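# Stow earphones in chest drawer and close it

## Task

Place the coiled earphones inside the small chest's open drawer, then push the drawer closed, with the chest still standing upright at the end.

## Robot and tools

Robot: two seven-joint arms, left_arm and right_arm, each with a two-finger gripper. Calibrated base positions in the scene frame: left_arm (-0.009, +0.290, 0) m, right_arm (+0.017, -0.393, 0) m, both turned almost nothing about z. The left gripper's fingers can fold: a part held near the palm may slip or be squeezed unpredictably, and a fingertip pushed against a surface folds easily and hides the contact, so grip with the outer quarter of its pads. The right gripper's fingers are rigid. A camera stand sits behind the arms.

Frame: scene frame, origin at table-top height midway between the nominal bases; +x points out over the table, +z up, +y toward left_arm. Names do not match image sides. Reported end_effector_position (m) and end_effector_quat_wxyz use this frame and may be off by a few cm. The gripper's fingers point along its own +z and open and close along its y; the reported point lies between the closed pads, and the fingertips reach about 33 mm past it at small gaps, about 9 mm when fully open.

Row layout (used by execute_actions and move): one flat list of 18 numbers covering both arms, each in [-1, 1]. First nine for left_arm: dx, dy, dz, rx, ry, rz, gripper position, force_limit, speed; next nine the same for right_arm. The six pose numbers are offsets, not poses: they are measured from that arm's Hand target as it stood when the action (or move) began, along scene-frame axes, with 1.0 = 0.6 m for dx, dy, dz and 1.0 = 180 degrees for the rotation vector rx, ry, rz (rotation is about the Hand target's position). Sending the same offset again moves further. Six zeros re-request the current Hand target. The three gripper numbers are absolute commands: position +1 fully open (140 mm), about -0.8 pads touching, -1 close until blocked; force_limit from -1 (about 14 N) to +1 (about 58 N); speed -1 about 30 mm/s up to +1 about 250 mm/s; faster closes grip much harder. Both start at +1. To keep a gripper unchanged, resend its last three numbers; 0 is itself a command.

execute_actions: actions = list of actions; each action is up to 15 rows, one per 1/30 s step; a short action repeats its last row. Every row counts from the action's start pose. cameras = list of names, ["all"] or []; an empty actions list returns images and the scene status.

move: target = one 18-number row or a list of up to 15 rows, all offsets from the same starting Hand targets (not chained). speed in m/s, 0.002 to 2, default 0.25, one value or one per target. blend in m, rounding corners of a list; 0 stops at each point. blocking false returns early while motion continues. Paths are straight, ignore obstacles and the other arm, and are capped at 10 s. The result adds a move: line such as done, off_target, moving, held or fault, plus limits=paced (pose clipped) or limits=held (steps withheld).

wait: seconds 0 to 10; robot holds its last command, a running move continues. stop: brakes a running move. zoom_image: camera cam_left_wrist or cam_right_wrist, region [x0, y0, x1, y1] in image pixels, at most 504 wide and high, from the newest images. clear_fault: arm left_arm or right_arm, clears a reported torque or force fault. finished_scene: scene = current scene number; irreversible, call only when earphones are in the drawer, the drawer is shut and the chest upright.

Controller: each step it clips the command to within 70 mm and 16 degrees of the measured pose, so a single action may fall short. Hand target in results is the last commanded pose after clipping; a gripper often rests short of it, and the next action (even zeros) asks again; send the remaining gap as an offset if needed. To stop pressing on something, command the target back past the gripper.

Result lines: object_status 0 moving, 1 blocked while opening, 2 blocked while closing (grip likely), 3 reached target or pads met (maybe nothing held). Check for 2 after closing. position_measured is in counts: 3 open, 75 about 100 mm, 139 about 60 mm, 200 about 20 mm, 230 pads closed. To grip harder, raise force_limit and change position slightly (-1 to -0.98); to soften, reopen and close slowly. Joint torques, External joint torques and Flange force (gripper x y z axes, includes held weight, noisy) help detect contact. Joint velocities may read within noise. MOTOR HOT warns of overheating; an OVER-TEMPERATURE FAULT brakes that arm for 30 to 60 s or more, so avoid holding loads, long stretches or pushing toward unreachable poses.

Faults: contact torque limits 85 N m on the four big joints, 11 N m on forearm roll, wrist pitch and wrist roll; net outside force limit 85 N including held weight. Exceeding joint ranges or speed limits also faults. A faulted arm stays put until clear_fault; if its grip pins it, open first. Joint ranges (rad): waist and upper arm roll ±2.901, shoulder ±1.836, elbow -3.077 to -0.117 (straight at -0.467), forearm roll ±2.876, wrist pitch 0.440 to 4.622, wrist roll ±3.051. Large gripper turns can swing the elbow.

Avoid: grippers, housings or wrist cameras touching each other (the clearance check does not stop this, and a press between arms can end the scene), closing on the other gripper, fast hard hits on the chest or table, dropping or releasing the earphones while moving, gripping hard on a part still resting on something, tipping the chest, and anything leaving the table. The robot keeps running while you think.

Cameras: cam_left_wrist and cam_right_wrist, both 896x504; fy about 476 and 462 px, centres near (448, 252) and (448, 251).

Each tool is called after ">>>" as name(argument=value, ...) on one line, values as JSON.

## Session

>>> execute_actions(actions=[])

Scene clock: 0.00 s.
left_arm: end_effector_position=(+0.2385, -0.1299, +0.3164) position_measured=3 object_status=3 end_effector_quat_wxyz=(+0.071, +0.439, +0.730, -0.519) | right_arm: end_effector_position=(+0.0790, -0.8383, +0.3041) position_measured=3 object_status=3 end_effector_quat_wxyz=(-0.424, +0.693, -0.582, +0.046)
Joint positions: left_arm=[-1.619 -0.814 1.019 -2.652 -0.598 2.433 2.395] | right_arm=[-1.781 0.29 -0.019 -1.619 0.493 1.168 -1.942]
Joint velocities: within noise
Joint torques (N m): no reading
External joint torques (N m): no reading
Flange force (N): no reading
Hand target: left_arm +0.2385, -0.1299, +0.3164; +0.071, +0.439, +0.730, -0.519 | right_arm +0.0790, -0.8383, +0.3041; -0.424, +0.693, -0.582, +0.046
Tool commands: left_gripper/position=+1.0 left_gripper/force_limit=+1.0 left_gripper/speed=+1.0 right_gripper/position=+1.0 right_gripper/force_limit=+1.0 right_gripper/speed=+1.0

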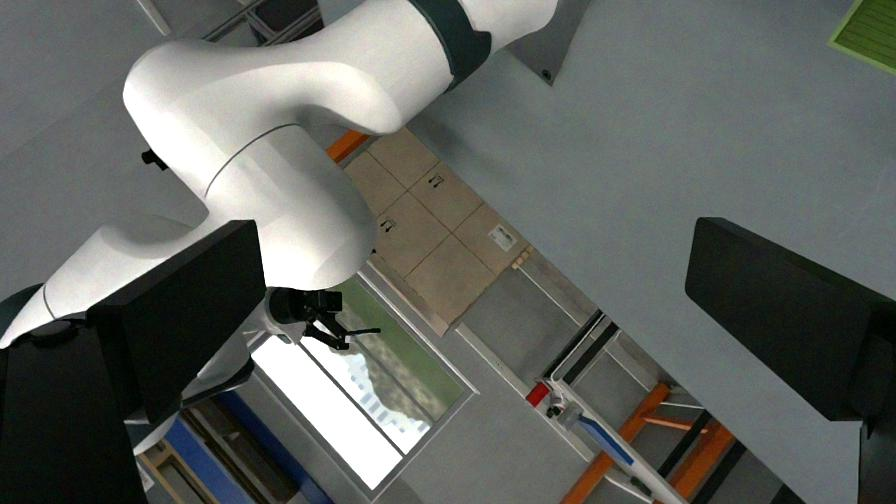

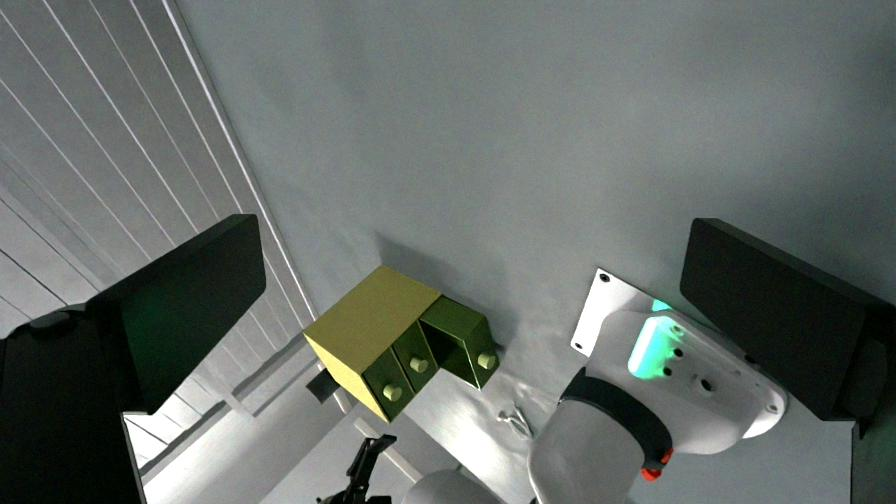

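>>> zoom_image(camera="cam_right_wrist", region=[290, 250, 600, 450])

>>> zoom_image(camera="cam_left_wrist", region=[640, 0, 896, 220])

Scaled by 1.626 from the camera's 896x504 image, which has a finer 1280x720 frame.

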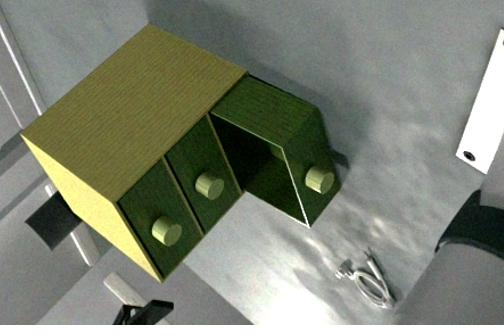

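Scaled by 1.969 from the camera's 896x504 image, which has a finer 1280x720 frame.

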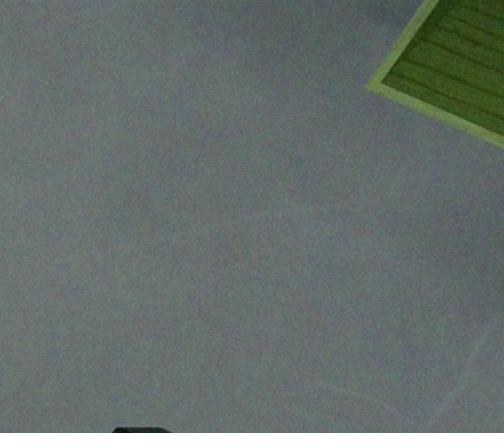

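>>> move(target=[0.1025,0.883,0.223,0.282,-0.214,-0.139,1,1,1,0.368,0.563,0.193,-0.176,0.218,-0.051,1,1,1], speed=0.25, cameras=["all"])

Scene clock: 71.70 s.
left_arm: end_effector_position=(+0.3002, +0.3986, +0.4498) position_measured=3 object_status=3 end_effector_quat_wxyz=(+0.001, +0.705, +0.710, -0.001) | right_arm: end_effector_position=(+0.2986, -0.5021, +0.4200) position_measured=3 object_status=3 end_effector_quat_wxyz=(+0.000, +0.710, -0.704, +0.001)
Joint positions: left_arm=[-1.04 -1.076 0.629 -2.025 0.608 1.126 2.695] | right_arm=[-1.728 -1.168 0.594 -2.172 0.599 1.154 -1.19]
Joint velocities: left_arm=[0 0 0 0 0.001 0 0.006] | right_arm=[within noise]
Joint torques (N m): left_arm=[-0.64 14.42 -17.1 14.4 1.42 2.2 0.2] | right_arm=[-0.25 13.71 -16.87 15.3 1.03 2.51 0.31]
External joint torques (N m): left_arm=[-0.68 0.46 0.15 -0.71 0.59 -0.27 0.2] | right_arm=[-0.32 -0.24 -0.01 -0.55 0.26 -0.14 0.31]
Flange force (N): left_arm=[0.3 1.3 1.1] | right_arm=[-1.0 0.1 1.8]
Hand target: left_arm +0.3000, +0.3999, +0.4502; +0.000, +0.707, +0.707, +0.000 | right_arm +0.2998, -0.5005, +0.4199; -0.001, +0.708, -0.706, +0.001
Off the commanded pose: left_arm 0.001 m, 0 deg | right_arm 0.002 m, 0 deg.
move: done

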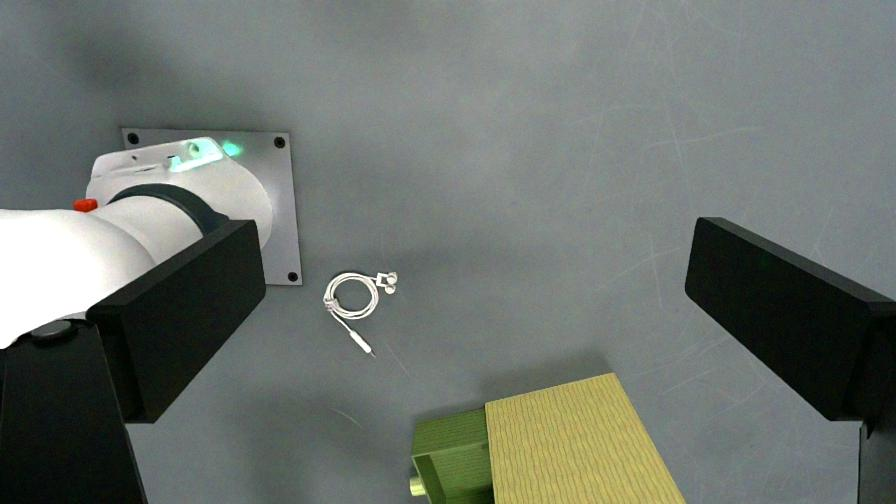

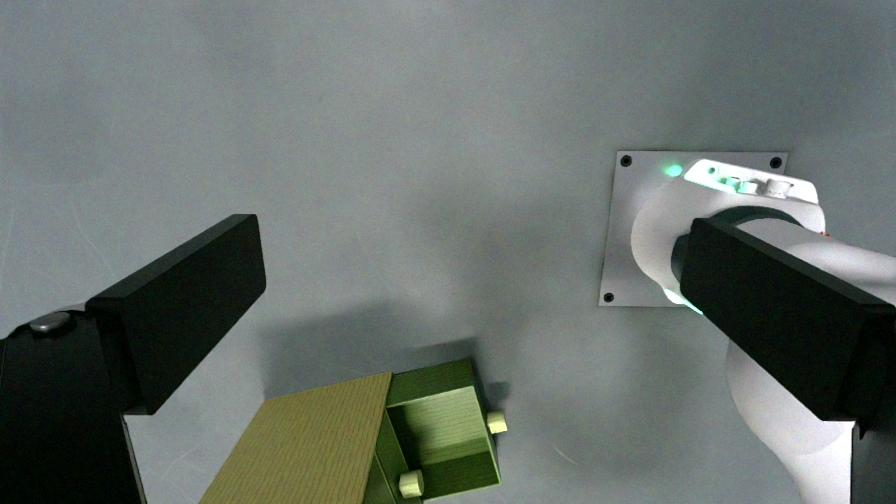

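>>> zoom_image(camera="cam_left_wrist", region=[300, 250, 420, 370])

>>> zoom_image(camera="cam_right_wrist", region=[360, 330, 530, 504])

Scaled by 4.200 from the camera's 896x504 image, which has a finer 1280x720 frame.

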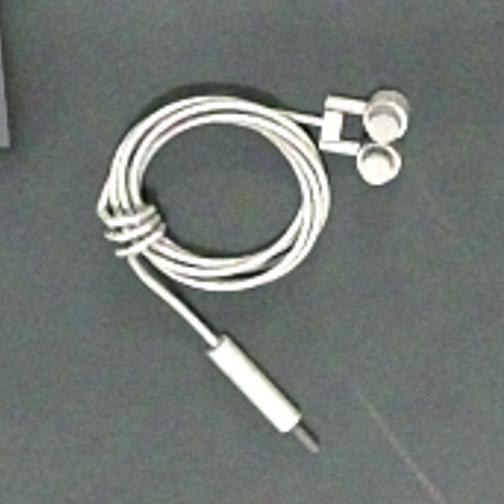

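Scaled by 2.897 from the camera's 896x504 image, which has a finer 1280x720 frame.

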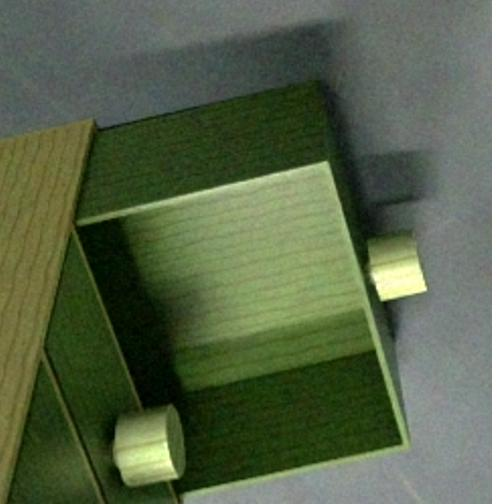

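>>> move(target=[-0.083,0.417,0,0,0,0,1,1,1,-0.1,0.75,-0.15,0.0923,-0.0775,-0.4397,-0.56,-0.5,0], speed=0.3)

>>> move(target=[0,0,0,0,0,0,1,1,1,-0.1167,0.309,-0.15,0,0,0,-0.56,-0.5,0], speed=0.25, cameras=["all"])

Scene clock: 155.30 s.
left_arm: end_effector_position=(+0.2506, +0.6489, +0.4507) position_measured=3 object_status=3 end_effector_quat_wxyz=(+0.001, +0.705, +0.709, +0.001) | right_arm: end_effector_position=(+0.2390, -0.0490, +0.3300) position_measured=200 object_status=3 end_effector_quat_wxyz=(+0.172, -0.091, +0.981, +0.015)
Joint positions: left_arm=[-1.423 -1.523 0.478 -1.651 1.318 0.497 2.999] | right_arm=[-0.604 -1.77 0.771 -2.387 1.108 1.24 1.475]
Joint velocities: left_arm=[within noise] | right_arm=[-0.001 -0.001 -0.002 -0.001 0 0.001 0.005]
Joint torques (N m): left_arm=[-0.67 38.9 -16.18 -4.16 1.04 2.19 0.18] | right_arm=[0.85 24.84 -21.06 4.08 0.44 3.29 0.23]
External joint torques (N m): left_arm=[-0.61 1.18 0.05 -1.33 0.59 -0.31 0.18] | right_arm=[0.83 0.25 -0.02 -1.32 -0.3 0.1 0.24]
Flange force (N): left_arm=[0.1 0.7 0.4] | right_arm=[3.9 -2.8 1.8]
Hand target: left_arm +0.2502, +0.6501, +0.4502; +0.000, +0.707, +0.707, +0.000 | right_arm +0.2398, -0.0505, +0.3299; +0.173, -0.087, +0.981, +0.014
Off the commanded pose: left_arm 0.001 m, 0 deg | right_arm 0.002 m, 1 deg.
joint sent to its limit (left arm) — joint 6 (wrist pitch), lower limit; joint 7 (wrist roll), upper limit. The joint targets still meet the commanded pose.
joint sent to its limit (right arm) — joint 2 (shoulder), lower limit. The joint targets still meet the commanded pose.
move: done; limits=paced

Scene clock: 157.63 s.
left_arm: end_effector_position=(+0.2506, +0.6489, +0.4507) position_measured=3 object_status=3 end_effector_quat_wxyz=(+0.001, +0.705, +0.709, +0.001) | right_arm: end_effector_position=(+0.1697, +0.1330, +0.2400) position_measured=200 object_status=3 end_effector_quat_wxyz=(+0.173, -0.089, +0.981, +0.011)
Joint positions: left_arm=[-1.423 -1.523 0.478 -1.651 1.318 0.497 2.999] | right_arm=[-0.501 -1.771 1.063 -2.087 1.347 1.351 1.934]
Joint velocities: left_arm=[within noise] | right_arm=[0 -0.001 -0.001 0.001 -0.001 0 0.007]
Joint torques (N m): left_arm=[-0.67 38.92 -16.12 -4.22 1.04 2.19 0.19] | right_arm=[-0.01 30.59 -28.31 -1.91 0.51 3.22 0.23]
External joint torques (N m): left_arm=[-0.56 1.11 0.11 -1.35 0.6 -0.32 0.19] | right_arm=[-0.05 0.17 -0.2 -0.31 0.16 0.1 0.24]
Flange force (N): left_arm=[0.1 0.6 0.7] | right_arm=[0.3 -0.3 0.1]
Hand target: left_arm +0.2502, +0.6501, +0.4502; +0.000, +0.707, +0.707, +0.000 | right_arm +0.1698, +0.1349, +0.2399; +0.173, -0.087, +0.981, +0.014
Off the commanded pose: left_arm 0.001 m, 0 deg | right_arm 0.002 m, 0 deg.
joint read past its limit (right arm) — joint 2 (shoulder), lower limit.
joint sent to its limit (left arm) — joint 6 (wrist pitch), lower limit; joint 7 (wrist roll), upper limit. The joint targets still meet the commanded pose.
joint sent to its limit (right arm) — joint 2 (shoulder), lower limit. The joint targets still meet the commanded pose.
move: done

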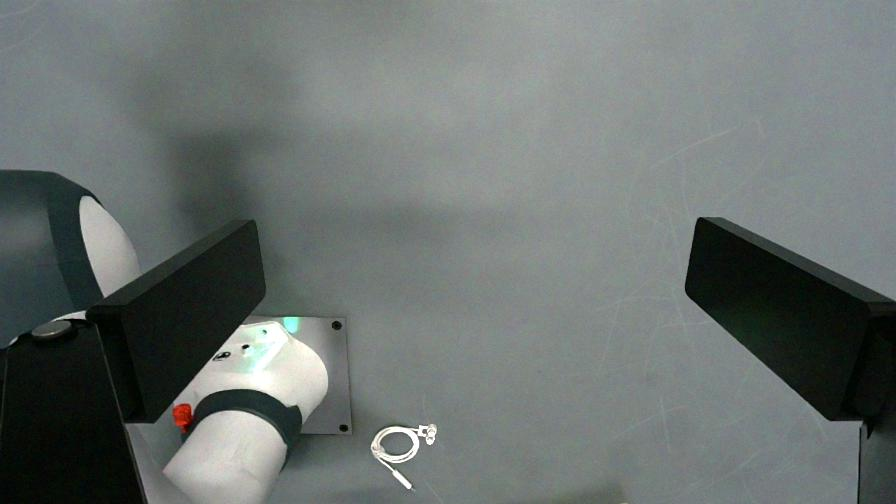

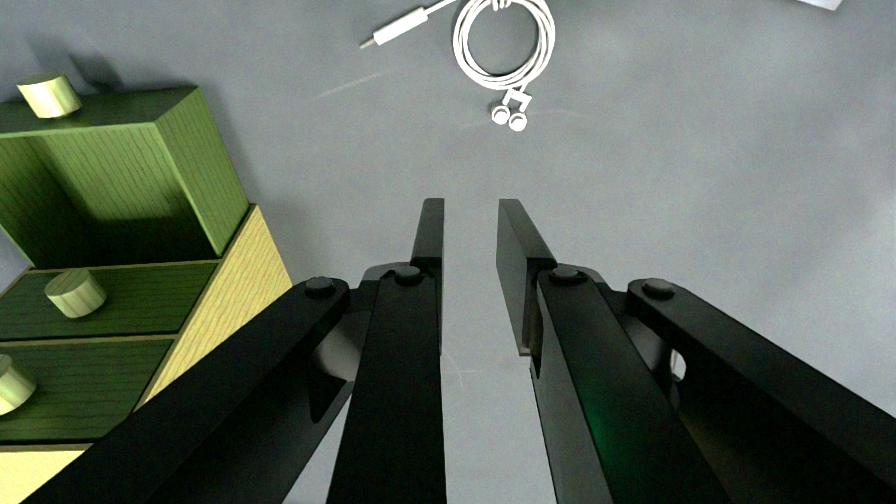

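>>> move(target=[0,0,0,0,0,0,1,1,1,0.0083,0,-0.265,0,0,0,-0.56,-0.5,0], speed=0.2, cameras=["all"])

Scene clock: 171.97 s.
left_arm: end_effector_position=(+0.2506, +0.6489, +0.4507) position_measured=3 object_status=3 end_effector_quat_wxyz=(+0.001, +0.705, +0.709, +0.001) | right_arm: end_effector_position=(+0.1749, +0.1336, +0.0810) position_measured=200 object_status=3 end_effector_quat_wxyz=(+0.173, -0.090, +0.981, +0.011)
Joint positions: left_arm=[-1.423 -1.523 0.478 -1.651 1.318 0.497 2.999] | right_arm=[-0.321 -1.771 1.455 -2.229 1.503 1.669 2.007]
Joint velocities: left_arm=[within noise] | right_arm=[0 -0.001 0.001 -0.001 0 0.004 0.006]
Joint torques (N m): left_arm=[-0.67 38.91 -16.11 -4.15 1.03 2.2 0.23] | right_arm=[0.84 24.94 -30.8 -4.43 0.78 3.11 0.35]
External joint torques (N m): left_arm=[-0.62 1.28 0.1 -1.36 0.58 -0.3 0.23] | right_arm=[0.95 -0.04 -0.37 -0.9 0.29 0.01 0.36]
Flange force (N): left_arm=[0.2 0.8 0.2] | right_arm=[3.7 -4.0 -0.6]
Hand target: left_arm +0.2502, +0.6501, +0.4502; +0.000, +0.707, +0.707, +0.000 | right_arm +0.1748, +0.1349, +0.0809; +0.173, -0.087, +0.981, +0.014
Off the commanded pose: left_arm 0.001 m, 0 deg | right_arm 0.001 m, 1 deg.
joint read past its limit (right arm) — joint 2 (shoulder), lower limit.
joint sent to its limit (left arm) — joint 6 (wrist pitch), lower limit; joint 7 (wrist roll), upper limit. The joint targets still meet the commanded pose.
joint sent to its limit (right arm) — joint 2 (shoulder), lower limit. The joint targets still meet the commanded pose.
move: done

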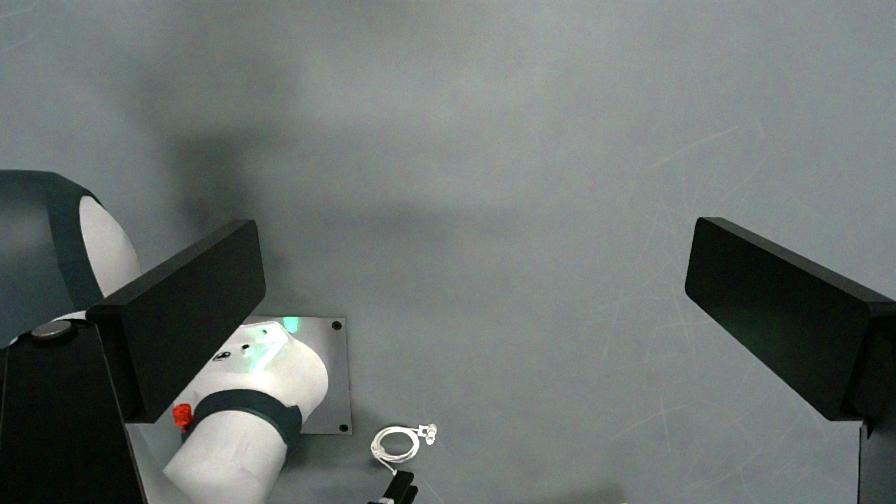

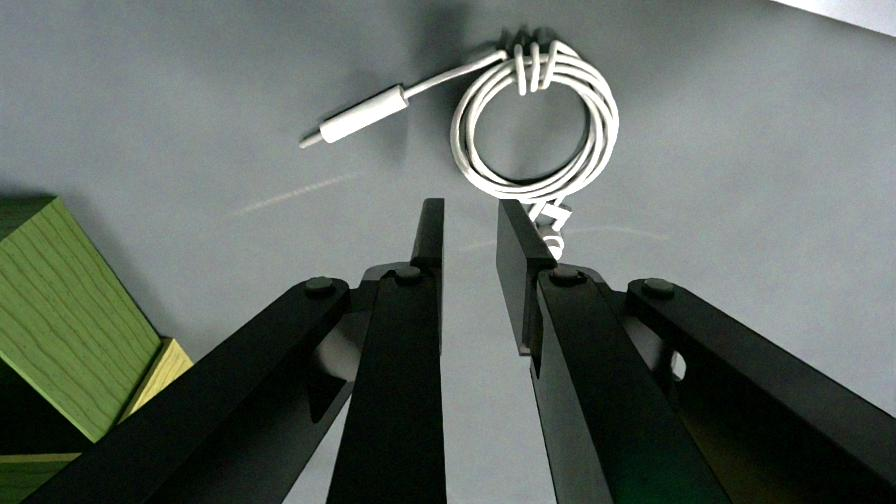

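>>> move(target=[0,0,0,0,0,0,1,1,1,-0.005,-0.0033,-0.0767,0,0,0,-0.56,-0.5,0], speed=0.1, cameras=["cam_right_wrist"])

Scene clock: 188.73 s.
left_arm: end_effector_position=(+0.2506, +0.6489, +0.4507) position_measured=3 object_status=3 end_effector_quat_wxyz=(+0.001, +0.705, +0.709, +0.001) | right_arm: end_effector_position=(+0.1718, +0.1318, +0.0349) position_measured=200 object_status=3 end_effector_quat_wxyz=(+0.173, -0.090, +0.981, +0.011)
Joint positions: left_arm=[-1.423 -1.523 0.478 -1.651 1.318 0.497 2.999] | right_arm=[-0.288 -1.771 1.564 -2.241 1.562 1.75 2.031]
Joint velocities: left_arm=[within noise] | right_arm=[0 -0.001 0.001 0 0.001 0.005 0.005]
Joint torques (N m): left_arm=[-0.68 38.89 -16.13 -4.17 1.04 2.2 0.21] | right_arm=[0.83 24.08 -30.85 -5.44 0.79 3.29 0.11]
External joint torques (N m): left_arm=[-0.87 1.2 0.3 -1.41 0.58 -0.3 0.21] | right_arm=[0.91 0.07 -0.41 -0.86 0.28 0.2 0.12]
Flange force (N): left_arm=[0.0 1.3 0.6] | right_arm=[3.0 -4.2 -0.9]
Hand target: left_arm +0.2502, +0.6501, +0.4502; +0.000, +0.707, +0.707, +0.000 | right_arm +0.1718, +0.1329, +0.0349; +0.173, -0.087, +0.981, +0.014
Off the commanded pose: left_arm 0.001 m, 0 deg | right_arm 0.001 m, 1 deg.
joint read past its limit (right arm) — joint 2 (shoulder), lower limit.
joint sent to its limit (left arm) — joint 6 (wrist pitch), lower limit; joint 7 (wrist roll), upper limit. The joint targets still meet the commanded pose.
joint sent to its limit (right arm) — joint 2 (shoulder), lower limit. The joint targets still meet the commanded pose.
move: done
Images, in order (width x height): cam_right_wrist 896x504.

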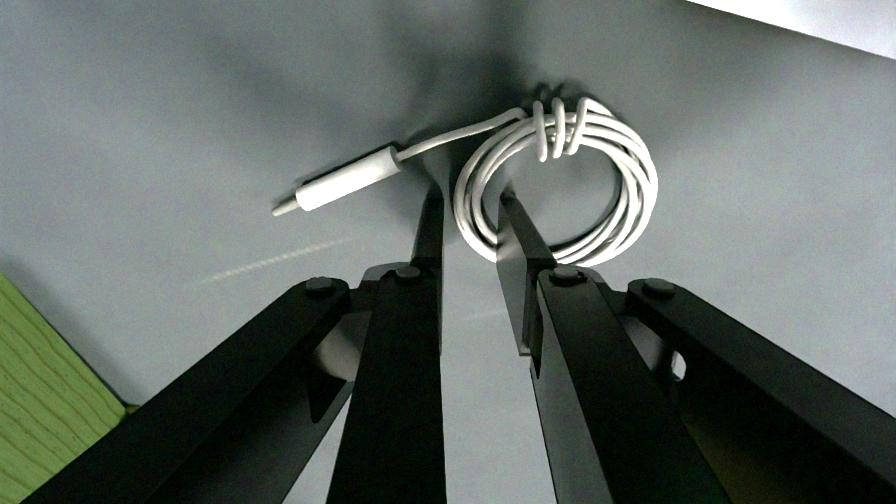

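>>> move(target=[0,0,0,0,0,0,1,1,1,0,0,-0.0058,0,0,0,-0.56,-0.5,0], speed=0.03)

>>> execute_actions(actions=[[[0,0,0,0,0,0,1,1,1,0,0,0,0,0,0,-1,-0.5,-1]]])

>>> wait(seconds=0.6, cameras=["cam_right_wrist"])

Scene clock: 194.47 s.
left_arm: end_effector_position=(+0.2506, +0.6489, +0.4507) position_measured=3 object_status=3 end_effector_quat_wxyz=(+0.001, +0.705, +0.709, +0.001) | right_arm: end_effector_position=(+0.1719, +0.1317, +0.0330) position_measured=200 object_status=3 end_effector_quat_wxyz=(+0.174, -0.090, +0.981, +0.011)
Joint positions: left_arm=[-1.423 -1.523 0.478 -1.651 1.318 0.497 2.999] | right_arm=[-0.286 -1.771 1.569 -2.241 1.564 1.755 2.033]
Joint torques (N m): left_arm=[-0.68 38.89 -16.18 -4.14 1.03 2.19 0.21] | right_arm=[0.27 23.69 -29.07 -4.68 1.3 3.41 0.24]
External joint torques (N m): left_arm=[-0.61 1.16 0.06 -1.29 0.59 -0.32 0.2] | right_arm=[0.26 -0.28 1.34 -0.14 0.78 0.33 0.25]
Flange force (N): left_arm=[0.2 0.7 0.3] | right_arm=[2.4 -1.7 4.3]
Hand target: left_arm +0.2502, +0.6501, +0.4502; +0.000, +0.707, +0.707, +0.000 | right_arm +0.1718, +0.1329, +0.0314; +0.173, -0.087, +0.981, +0.014
Off the commanded pose: left_arm 0.001 m, 0 deg | right_arm 0.002 m, 0 deg.
joint read past its limit (right arm) — joint 2 (shoulder), lower limit.
joint sent to its limit (left arm) — joint 6 (wrist pitch), lower limit; joint 7 (wrist roll), upper limit. The joint targets still meet the commanded pose.
joint sent to its limit (right arm) — joint 2 (shoulder), lower limit. The joint targets still meet the commanded pose.
move: done

Scene clock: 195.30 s.
left_arm: end_effector_position=(+0.2506, +0.6489, +0.4507) position_measured=3 object_status=3 end_effector_quat_wxyz=(+0.001, +0.705, +0.709, +0.001) | right_arm: end_effector_position=(+0.1729, +0.1322, +0.0332) position_measured=224 object_status=0 end_effector_quat_wxyz=(+0.175, -0.090, +0.980, +0.012)
Joint positions: left_arm=[-1.423 -1.523 0.478 -1.651 1.318 0.497 2.999] | right_arm=[-0.286 -1.771 1.57 -2.242 1.564 1.76 2.033]
Joint torques (N m): left_arm=[-0.62 38.93 -16.1 -4.19 1.03 2.21 0.15] | right_arm=[0.19 24.41 -29.57 -4.73 1.04 2.87 0.18]
External joint torques (N m): left_arm=[-0.62 1.19 0.18 -1.35 0.58 -0.29 0.15] | right_arm=[0.21 0.44 0.89 -0.12 0.53 -0.22 0.2]
Flange force (N): left_arm=[0.0 0.8 0.6] | right_arm=[1.6 -1.2 1.9]
Hand target: left_arm +0.2502, +0.6501, +0.4502; +0.000, +0.707, +0.707, +0.000 | right_arm +0.1718, +0.1329, +0.0314; +0.173, -0.087, +0.981, +0.014
Off the commanded pose: left_arm 0.001 m, 0 deg | right_arm 0.002 m, 0 deg.
joint read past its limit (right arm) — joint 2 (shoulder), lower limit.
joint sent to its limit (left arm) — joint 6 (wrist pitch), lower limit; joint 7 (wrist roll), upper limit. The joint targets still meet the commanded pose.

Scene clock: 195.90 s.
left_arm: end_effector_position=(+0.2506, +0.6489, +0.4507) position_measured=3 object_status=3 end_effector_quat_wxyz=(+0.001, +0.705, +0.709, +0.001) | right_arm: end_effector_position=(+0.1729, +0.1322, +0.0332) position_measured=224 object_status=2 end_effector_quat_wxyz=(+0.175, -0.090, +0.980, +0.012)
Joint positions: left_arm=[-1.423 -1.523 0.478 -1.651 1.318 0.497 2.999] | right_arm=[-0.286 -1.771 1.57 -2.242 1.564 1.76 2.034]
Joint torques (N m): left_arm=[-0.63 38.91 -16.21 -4.18 1.04 2.2 0.22] | right_arm=[0.23 24.32 -29.56 -4.69 1.06 2.87 0.22]
External joint torques (N m): left_arm=[-0.58 1.08 0.06 -1.3 0.6 -0.31 0.22] | right_arm=[0.26 0.35 0.87 -0.09 0.54 -0.22 0.23]
Flange force (N): left_arm=[0.3 0.6 0.6] | right_arm=[1.8 -1.1 1.9]
Hand target: left_arm +0.2502, +0.6501, +0.4502; +0.000, +0.707, +0.707, +0.000 | right_arm +0.1718, +0.1329, +0.0314; +0.173, -0.087, +0.981, +0.014
Tool commands: left_gripper/position=+1.0 left_gripper/force_limit=+1.0 left_gripper/speed=+1.0 right_gripper/position=-1.0 right_gripper/force_limit=-0.5 right_gripper/speed=-1.0
Off the commanded pose: left_arm 0.001 m, 0 deg | right_arm 0.002 m, 0 deg.
joint read past its limit (right arm) — joint 2 (shoulder), lower limit.
wait: 0.60 s; at rest by 0.17 s
Images, in order (width x height): cam_right_wrist 896x504.

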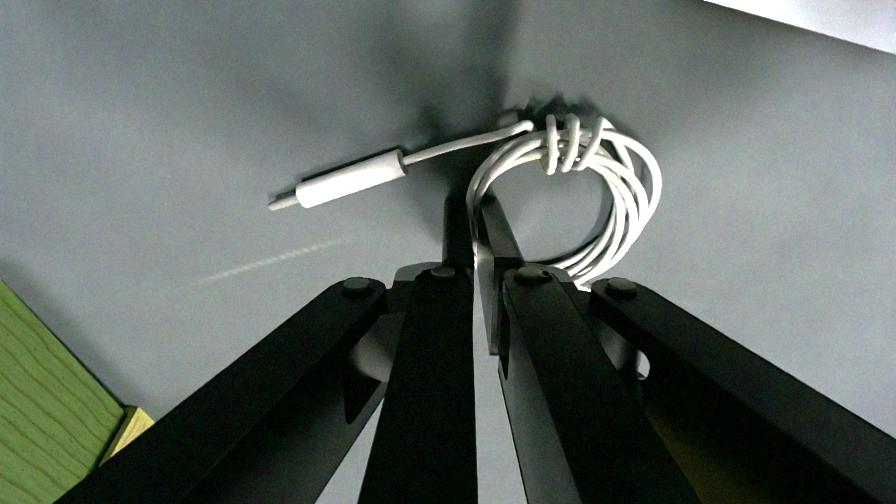

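>>> move(target=[[0,0,0,0,0,0,1,1,1,0,0,0.05,0,0,0,-1,-0.5,-1],[0,0,0,0,0,0,1,1,1,0,0,0.32,0,0,0,-1,-0.5,-1]], speed=[0.05,0.2], blend=[0.01,0], cameras=["all"])

Scene clock: 202.53 s.
left_arm: end_effector_position=(+0.2506, +0.6489, +0.4507) position_measured=3 object_status=3 end_effector_quat_wxyz=(+0.001, +0.705, +0.709, +0.001) | right_arm: end_effector_position=(+0.1720, +0.1344, +0.2240) position_measured=224 object_status=2 end_effector_quat_wxyz=(+0.174, -0.084, +0.981, +0.017)
Joint positions: left_arm=[-1.423 -1.523 0.478 -1.651 1.318 0.497 2.999] | right_arm=[-0.384 -1.582 1.199 -2.128 1.232 1.573 1.993]
Joint velocities: left_arm=[within noise] | right_arm=[0.001 0 0 0 -0.002 -0.005 -0.003]
Joint torques (N m): left_arm=[-0.66 38.9 -16.13 -4.15 1.05 2.2 0.2] | right_arm=[-0.13 28.14 -30.68 2.31 0.28 2.9 -0.25]
External joint torques (N m): left_arm=[-0.72 1.35 0.11 -1.41 0.59 -0.3 0.2] | right_arm=[-0.14 1.01 -0.62 -0.27 -0.19 -0.23 -0.24]
Flange force (N): left_arm=[0.1 1.0 0.1] | right_arm=[-1.4 -0.8 -2.2]
Hand target: left_arm +0.2502, +0.6501, +0.4502; +0.000, +0.707, +0.707, +0.000 | right_arm +0.1718, +0.1329, +0.2234; +0.173, -0.087, +0.981, +0.014
Off the commanded pose: left_arm 0.001 m, 0 deg | right_arm 0.002 m, 1 deg.
joint sent to its limit (left arm) — joint 6 (wrist pitch), lower limit; joint 7 (wrist roll), upper limit. The joint targets still meet the commanded pose.
move: done

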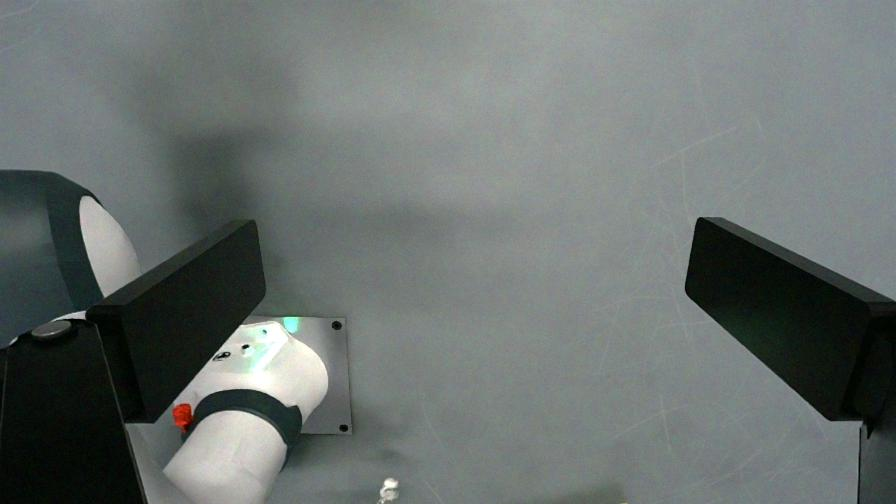

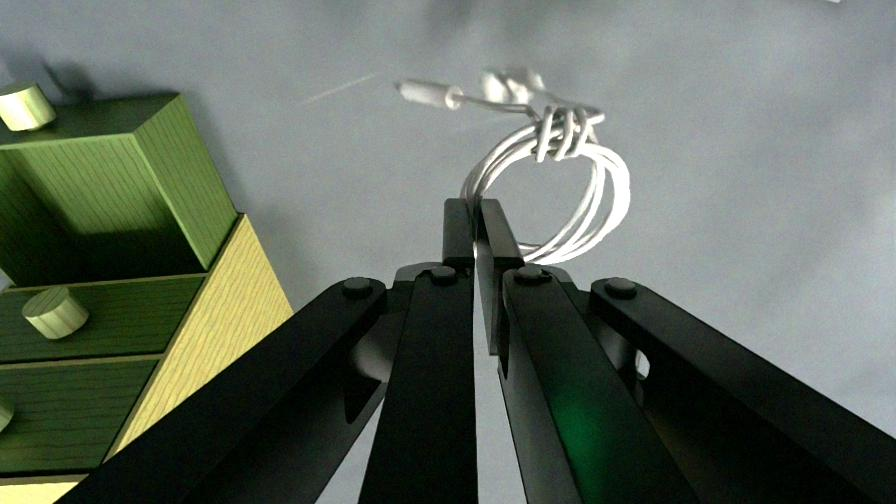

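>>> move(target=[0,0,0,0,0,0,1,1,1,0.232,-0.435,0,0,0,0,-1,-0.5,-1], speed=0.2, cameras=["cam_right_wrist"])

Scene clock: 214.93 s.
left_arm: end_effector_position=(+0.2506, +0.6489, +0.4507) position_measured=3 object_status=3 end_effector_quat_wxyz=(+0.001, +0.705, +0.709, +0.001) | right_arm: end_effector_position=(+0.3101, -0.1268, +0.2227) position_measured=224 object_status=2 end_effector_quat_wxyz=(+0.172, -0.084, +0.981, +0.016)
Joint positions: left_arm=[-1.423 -1.523 0.478 -1.651 1.318 0.497 2.999] | right_arm=[-0.381 -1.529 1.035 -2.724 1.12 1.742 1.397]
Joint velocities: left_arm=[within noise] | right_arm=[-0.001 0 -0.001 -0.001 -0.001 0 -0.005]
Joint torques (N m): left_arm=[-0.67 38.94 -16.17 -4.14 1.04 2.19 0.19] | right_arm=[0.32 14.58 -22.07 9.8 0.83 3.35 -0.32]
External joint torques (N m): left_arm=[-0.49 1.07 0.04 -1.22 0.6 -0.32 0.19] | right_arm=[0.37 0.18 -1.2 -1.04 -0.1 0.16 -0.31]
Flange force (N): left_arm=[0.3 0.6 0.4] | right_arm=[2.7 -4.0 -2.4]
Hand target: left_arm +0.2502, +0.6501, +0.4502; +0.000, +0.707, +0.707, +0.000 | right_arm +0.3110, -0.1281, +0.2234; +0.173, -0.087, +0.981, +0.014
Off the commanded pose: left_arm 0.001 m, 0 deg | right_arm 0.002 m, 0 deg.
joint sent to its limit (left arm) — joint 6 (wrist pitch), lower limit; joint 7 (wrist roll), upper limit. The joint targets still meet the commanded pose.
move: done
Images, in order (width x height): cam_right_wrist 896x504.

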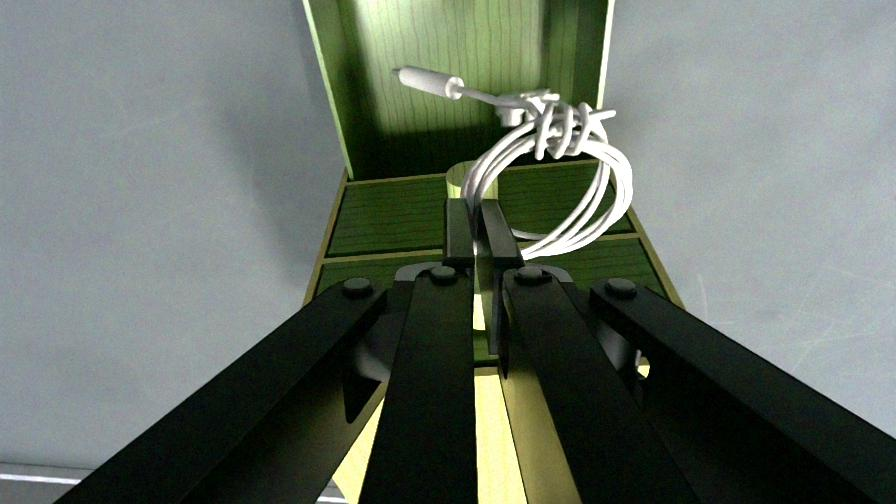

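>>> move(target=[[0,0,0,0,0,0,1,1,1,0.002,-0.013,-0.15,0,0,0,-1,-0.5,-1],[0,0,0,0,0,0,1,1,1,0.002,-0.013,-0.25,0,0,0,-1,-0.5,-1]], speed=[0.15,0.08], blend=[0.02,0], cameras=["cam_right_wrist"])

Scene clock: 229.67 s.
left_arm: end_effector_position=(+0.2506, +0.6489, +0.4507) position_measured=3 object_status=3 end_effector_quat_wxyz=(+0.001, +0.705, +0.709, +0.001) | right_arm: end_effector_position=(+0.3106, -0.1360, +0.0727) position_measured=224 object_status=2 end_effector_quat_wxyz=(+0.170, -0.085, +0.982, +0.013)
Joint positions: left_arm=[-1.423 -1.523 0.478 -1.651 1.318 0.497 2.999] | right_arm=[-0.299 -1.541 1.527 -2.875 1.585 1.926 1.37]
Joint velocities: left_arm=[within noise] | right_arm=[0 0 0.001 0 0.002 0.002 -0.005]
Joint torques (N m): left_arm=[-0.64 38.94 -16.18 -4.16 1.04 2.19 0.17] | right_arm=[-0.09 12 -21.33 0.84 1.15 3.39 -0.26]
External joint torques (N m): left_arm=[-0.62 1.29 0.05 -1.37 0.59 -0.32 0.16] | right_arm=[-0.06 -0.73 -0.54 -0.57 0.25 0.22 -0.25]
Flange force (N): left_arm=[0.0 0.7 0.3] | right_arm=[0.1 -1.9 -1.2]
Hand target: left_arm +0.2502, +0.6501, +0.4502; +0.000, +0.707, +0.707, +0.000 | right_arm +0.3122, -0.1359, +0.0734; +0.173, -0.087, +0.981, +0.014
Off the commanded pose: left_arm 0.001 m, 0 deg | right_arm 0.002 m, 0 deg.
joint sent to its limit (left arm) — joint 6 (wrist pitch), lower limit; joint 7 (wrist roll), upper limit. The joint targets still meet the commanded pose.
move: done
Images, in order (width x height): cam_right_wrist 896x504.

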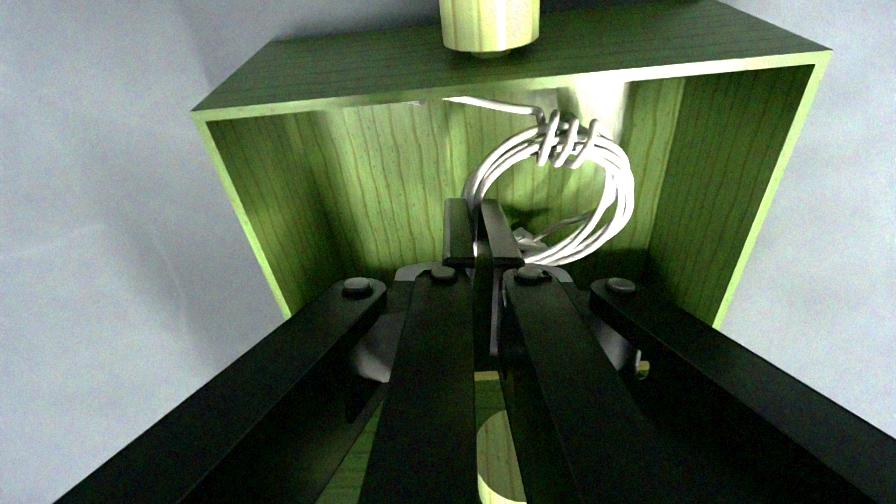

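>>> move(target=[0,0,0,0,0,0,1,1,1,-0.005,0,-0.033,0,0,0,-1,-0.5,-1], speed=0.06, cameras=["cam_right_wrist"])

Scene clock: 236.17 s.
left_arm: end_effector_position=(+0.2506, +0.6489, +0.4507) position_measured=3 object_status=3 end_effector_quat_wxyz=(+0.001, +0.705, +0.709, +0.001) | right_arm: end_effector_position=(+0.3082, -0.1363, +0.0530) position_measured=224 object_status=2 end_effector_quat_wxyz=(+0.171, -0.087, +0.981, +0.012)
Joint positions: left_arm=[-1.423 -1.523 0.478 -1.651 1.318 0.497 2.999] | right_arm=[-0.289 -1.541 1.603 -2.88 1.656 1.947 1.369]
Joint torques (N m): left_arm=[-0.68 38.91 -16.13 -4.17 1.02 2.2 0.2] | right_arm=[0.87 12.3 -21.27 -1.02 1.22 3.3 -0.03]
External joint torques (N m): left_arm=[-0.68 1.1 0.17 -1.32 0.58 -0.3 0.2] | right_arm=[0.9 -0.39 -0.55 -0.71 0.32 0.12 -0.02]
Flange force (N): left_arm=[0.1 0.9 0.6] | right_arm=[4.9 -1.6 -3.1]
Hand target: left_arm +0.2502, +0.6501, +0.4502; +0.000, +0.707, +0.707, +0.000 | right_arm +0.3092, -0.1359, +0.0536; +0.173, -0.087, +0.981, +0.014
Off the commanded pose: left_arm 0.001 m, 0 deg | right_arm 0.001 m, 0 deg.
joint sent to its limit (left arm) — joint 6 (wrist pitch), lower limit; joint 7 (wrist roll), upper limit. The joint targets still meet the commanded pose.
move: done
Images, in order (width x height): cam_right_wrist 896x504.

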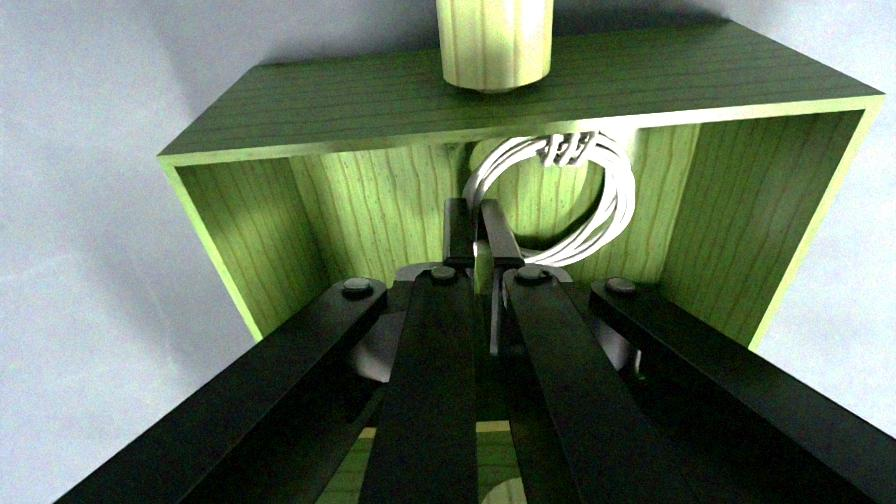

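>>> move(target=[0,0,0,0,0,0,1,1,1,0.018,0,-0.01,0,0,0,-1,-0.5,-1], speed=0.06)

>>> execute_actions(actions=[[[0,0,0,0,0,0,1,1,1,0,0,0,0,0,0,-0.4,-0.5,-1]]])

>>> wait(seconds=0.8, cameras=["cam_right_wrist"])

Scene clock: 241.50 s.
left_arm: end_effector_position=(+0.2506, +0.6489, +0.4507) position_measured=3 object_status=3 end_effector_quat_wxyz=(+0.001, +0.705, +0.709, +0.001) | right_arm: end_effector_position=(+0.3186, -0.1370, +0.0470) position_measured=224 object_status=2 end_effector_quat_wxyz=(+0.171, -0.083, +0.982, +0.013)
Joint positions: left_arm=[-1.423 -1.523 0.478 -1.651 1.318 0.497 2.999] | right_arm=[-0.339 -1.541 1.624 -2.86 1.687 1.951 1.345]
Joint velocities: left_arm=[within noise] | right_arm=[0.001 0.002 -0.001 0 -0.001 0 -0.008]
Joint torques (N m): left_arm=[-0.69 38.95 -16.17 -4.15 1.04 2.19 0.17] | right_arm=[-0.28 12.17 -21.62 -0.5 1.2 3.28 -0.23]
External joint torques (N m): left_arm=[-0.73 1.32 0.07 -1.39 0.59 -0.3 0.17] | right_arm=[-0.27 -0.81 -0.51 0.27 0.3 0.11 -0.22]
Flange force (N): left_arm=[-0.1 0.9 0.2] | right_arm=[-2.9 -0.1 0.2]
Hand target: left_arm +0.2502, +0.6501, +0.4502; +0.000, +0.707, +0.707, +0.000 | right_arm +0.3200, -0.1359, +0.0476; +0.173, -0.087, +0.981, +0.014
Off the commanded pose: left_arm 0.001 m, 0 deg | right_arm 0.002 m, 0 deg.
joint sent to its limit (left arm) — joint 6 (wrist pitch), lower limit; joint 7 (wrist roll), upper limit. The joint targets still meet the commanded pose.
move: done

Scene clock: 242.70 s.
left_arm: end_effector_position=(+0.2506, +0.6489, +0.4507) position_measured=3 object_status=3 end_effector_quat_wxyz=(+0.001, +0.705, +0.709, +0.001) | right_arm: end_effector_position=(+0.3186, -0.1369, +0.0470) position_measured=179 object_status=0 end_effector_quat_wxyz=(+0.171, -0.084, +0.982, +0.013)
Joint positions: left_arm=[-1.423 -1.523 0.478 -1.651 1.318 0.497 2.999] | right_arm=[-0.339 -1.541 1.624 -2.86 1.688 1.951 1.343]
Joint torques (N m): left_arm=[-0.67 38.96 -16.13 -4.15 1.02 2.19 0.18] | right_arm=[-0.28 12.21 -21.62 -0.58 1.17 3.24 -0.27]
External joint torques (N m): left_arm=[-0.75 1.22 0.22 -1.35 0.57 -0.31 0.18] | right_arm=[-0.34 -0.73 -0.47 0.04 0.25 0.06 -0.26]
Flange force (N): left_arm=[0.0 1.1 0.4] | right_arm=[-2.8 -0.7 0.1]
Hand target: left_arm +0.2502, +0.6501, +0.4502; +0.000, +0.707, +0.707, +0.000 | right_arm +0.3200, -0.1359, +0.0476; +0.173, -0.087, +0.981, +0.014
Off the commanded pose: left_arm 0.001 m, 0 deg | right_arm 0.002 m, 0 deg.
joint sent to its limit (left arm) — joint 6 (wrist pitch), lower limit; joint 7 (wrist roll), upper limit. The joint targets still meet the commanded pose.

Scene clock: 243.50 s.
left_arm: end_effector_position=(+0.2506, +0.6489, +0.4507) position_measured=3 object_status=3 end_effector_quat_wxyz=(+0.001, +0.705, +0.709, +0.001) | right_arm: end_effector_position=(+0.3186, -0.1369, +0.0470) position_measured=179 object_status=3 end_effector_quat_wxyz=(+0.171, -0.084, +0.982, +0.013)
Joint positions: left_arm=[-1.423 -1.523 0.478 -1.651 1.318 0.497 2.999] | right_arm=[-0.339 -1.541 1.624 -2.86 1.688 1.951 1.343]
Joint torques (N m): left_arm=[-0.67 38.94 -16.18 -4.16 1.04 2.19 0.17] | right_arm=[-0.3 12.18 -21.64 -0.53 1.17 3.24 -0.29]
External joint torques (N m): left_arm=[-0.68 1.19 0.11 -1.35 0.59 -0.32 0.17] | right_arm=[-0.32 -0.79 -0.53 0.1 0.26 0.07 -0.28]
Flange force (N): left_arm=[0.0 0.8 0.4] | right_arm=[-3.0 -0.6 0.0]
Hand target: left_arm +0.2502, +0.6501, +0.4502; +0.000, +0.707, +0.707, +0.000 | right_arm +0.3200, -0.1359, +0.0476; +0.173, -0.087, +0.981, +0.014
Tool commands: left_gripper/position=+1.0 left_gripper/force_limit=+1.0 left_gripper/speed=+1.0 right_gripper/position=-0.4 right_gripper/force_limit=-0.5 right_gripper/speed=-1.0
Off the commanded pose: left_arm 0.001 m, 0 deg | right_arm 0.002 m, 0 deg.
wait: 0.80 s; at rest by 0.17 s
Images, in order (width x height): cam_right_wrist 896x504.

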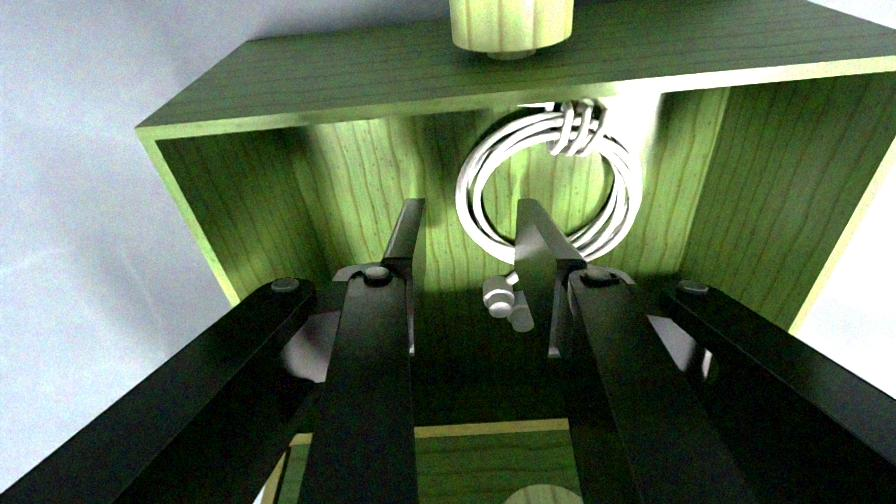

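>>> move(target=[[0,0,0,0,0,0,1,1,1,0,0,0.12,0,0,0,-0.4,-0.5,-1],[0,0,0,0,0,0,1,1,1,0,0,0.3,0,0,0,-0.4,-0.5,-1],[0,0,0,0,0,0,1,1,1,-0.212,-0.022,0.3,0,0,0,-1,-0.5,0]], speed=[0.07,0.25,0.25], blend=[0.02,0.03,0], cameras=["cam_right_wrist"])

Scene clock: 267.47 s.
left_arm: end_effector_position=(+0.2506, +0.6489, +0.4507) position_measured=3 object_status=3 end_effector_quat_wxyz=(+0.001, +0.705, +0.709, +0.001) | right_arm: end_effector_position=(+0.1923, -0.1476, +0.2273) position_measured=233 object_status=3 end_effector_quat_wxyz=(+0.172, -0.090, +0.981, +0.015)
Joint positions: left_arm=[-1.423 -1.523 0.478 -1.651 1.318 0.497 2.999] | right_arm=[0.047 -1.769 0.905 -2.885 0.93 1.565 1.659]
Joint torques (N m): left_arm=[-0.63 38.95 -16.15 -4.15 1.04 2.19 0.18] | right_arm=[0.85 13.96 -16.61 9.94 0.45 3.13 0.23]
External joint torques (N m): left_arm=[-0.55 1.15 0.12 -1.3 0.6 -0.33 0.18] | right_arm=[0.85 -0.54 -0.61 -1.21 -0.25 -0.05 0.24]
Flange force (N): left_arm=[0.2 0.7 0.5] | right_arm=[6.9 -4.8 -0.1]
Hand target: left_arm +0.2502, +0.6501, +0.4502; +0.000, +0.707, +0.707, +0.000 | right_arm +0.1928, -0.1491, +0.2276; +0.173, -0.087, +0.981, +0.014
Off the commanded pose: left_arm 0.001 m, 0 deg | right_arm 0.002 m, 0 deg.
joint sent to its limit (left arm) — joint 6 (wrist pitch), lower limit; joint 7 (wrist roll), upper limit. The joint targets still meet the commanded pose.
joint sent to its limit (right arm) — joint 2 (shoulder), lower limit. The joint targets still meet the commanded pose.
move: done
Images, in order (width x height): cam_right_wrist 896x504.

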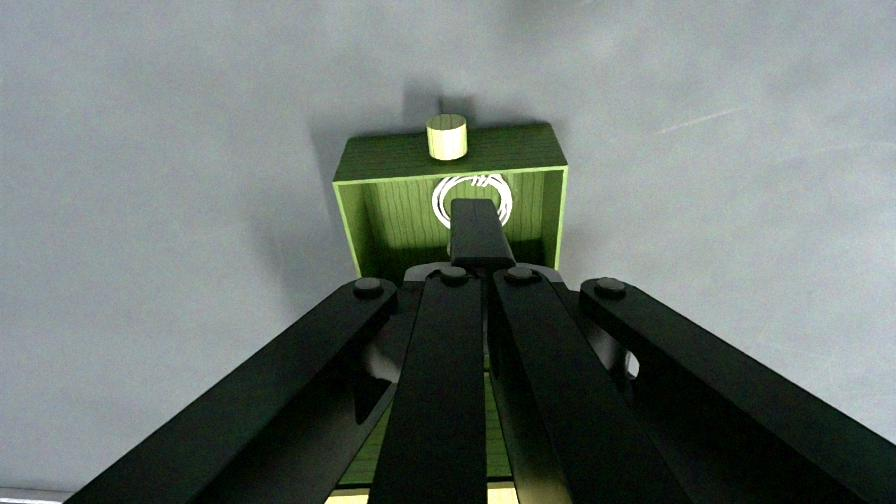

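>>> move(target=[[0,0,0,0,0,0,1,1,1,-0.0013,-0.025,-0.278,0,0,0.028,-1,-0.5,0],[0,0,0,0,0,0,1,1,1,0.04,-0.013,-0.278,0,0,0.028,-1,-0.5,0],[0,0,0,0,0,0,1,1,1,0.155,0.0165,-0.278,0,0,0.028,-1,-0.5,0]], speed=[0.2,0.05,0.07], blend=[0.01,0.01,0], cameras=["cam_right_wrist"])

Scene clock: 278.83 s.
left_arm: end_effector_position=(+0.2506, +0.6489, +0.4507) position_measured=3 object_status=3 end_effector_quat_wxyz=(+0.001, +0.705, +0.709, +0.001) | right_arm: end_effector_position=(+0.2862, -0.1414, +0.0607) position_measured=233 object_status=3 end_effector_quat_wxyz=(+0.173, -0.126, +0.977, +0.019)
Joint positions: left_arm=[-1.423 -1.523 0.478 -1.651 1.318 0.497 2.999] | right_arm=[-0.159 -1.767 1.622 -2.959 1.725 1.73 1.358]
Joint velocities: left_arm=[within noise] | right_arm=[0 0 -0.001 -0.001 0.002 0 -0.004]
Joint torques (N m): left_arm=[-0.67 38.92 -16.17 -4.17 1.04 2.2 0.18] | right_arm=[-0.25 11.04 -19.91 -3.1 1.21 3.21 -0.29]
External joint torques (N m): left_arm=[-0.69 1.25 0.07 -1.4 0.58 -0.31 0.18] | right_arm=[-0.27 -0.25 -1.29 0.15 0.27 0.03 -0.28]
Flange force (N): left_arm=[-0.1 0.8 0.4] | right_arm=[-5.1 -0.1 -3.5]
Hand target: left_arm +0.2502, +0.6501, +0.4502; +0.000, +0.707, +0.707, +0.000 | right_arm +0.2858, -0.1392, +0.0608; +0.172, -0.130, +0.976, +0.021
Off the commanded pose: left_arm 0.001 m, 0 deg | right_arm 0.002 m, 1 deg.
joint sent to its limit (left arm) — joint 6 (wrist pitch), lower limit; joint 7 (wrist roll), upper limit. The joint targets still meet the commanded pose.
move: done
Images, in order (width x height): cam_right_wrist 896x504.

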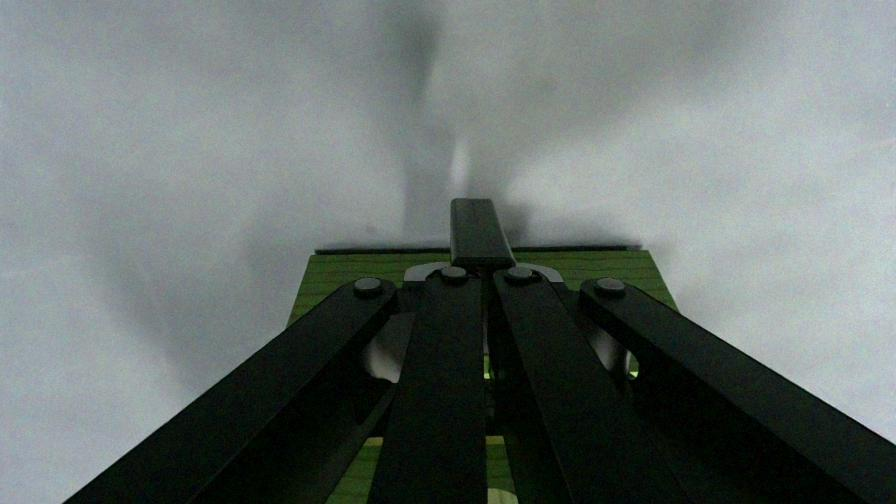

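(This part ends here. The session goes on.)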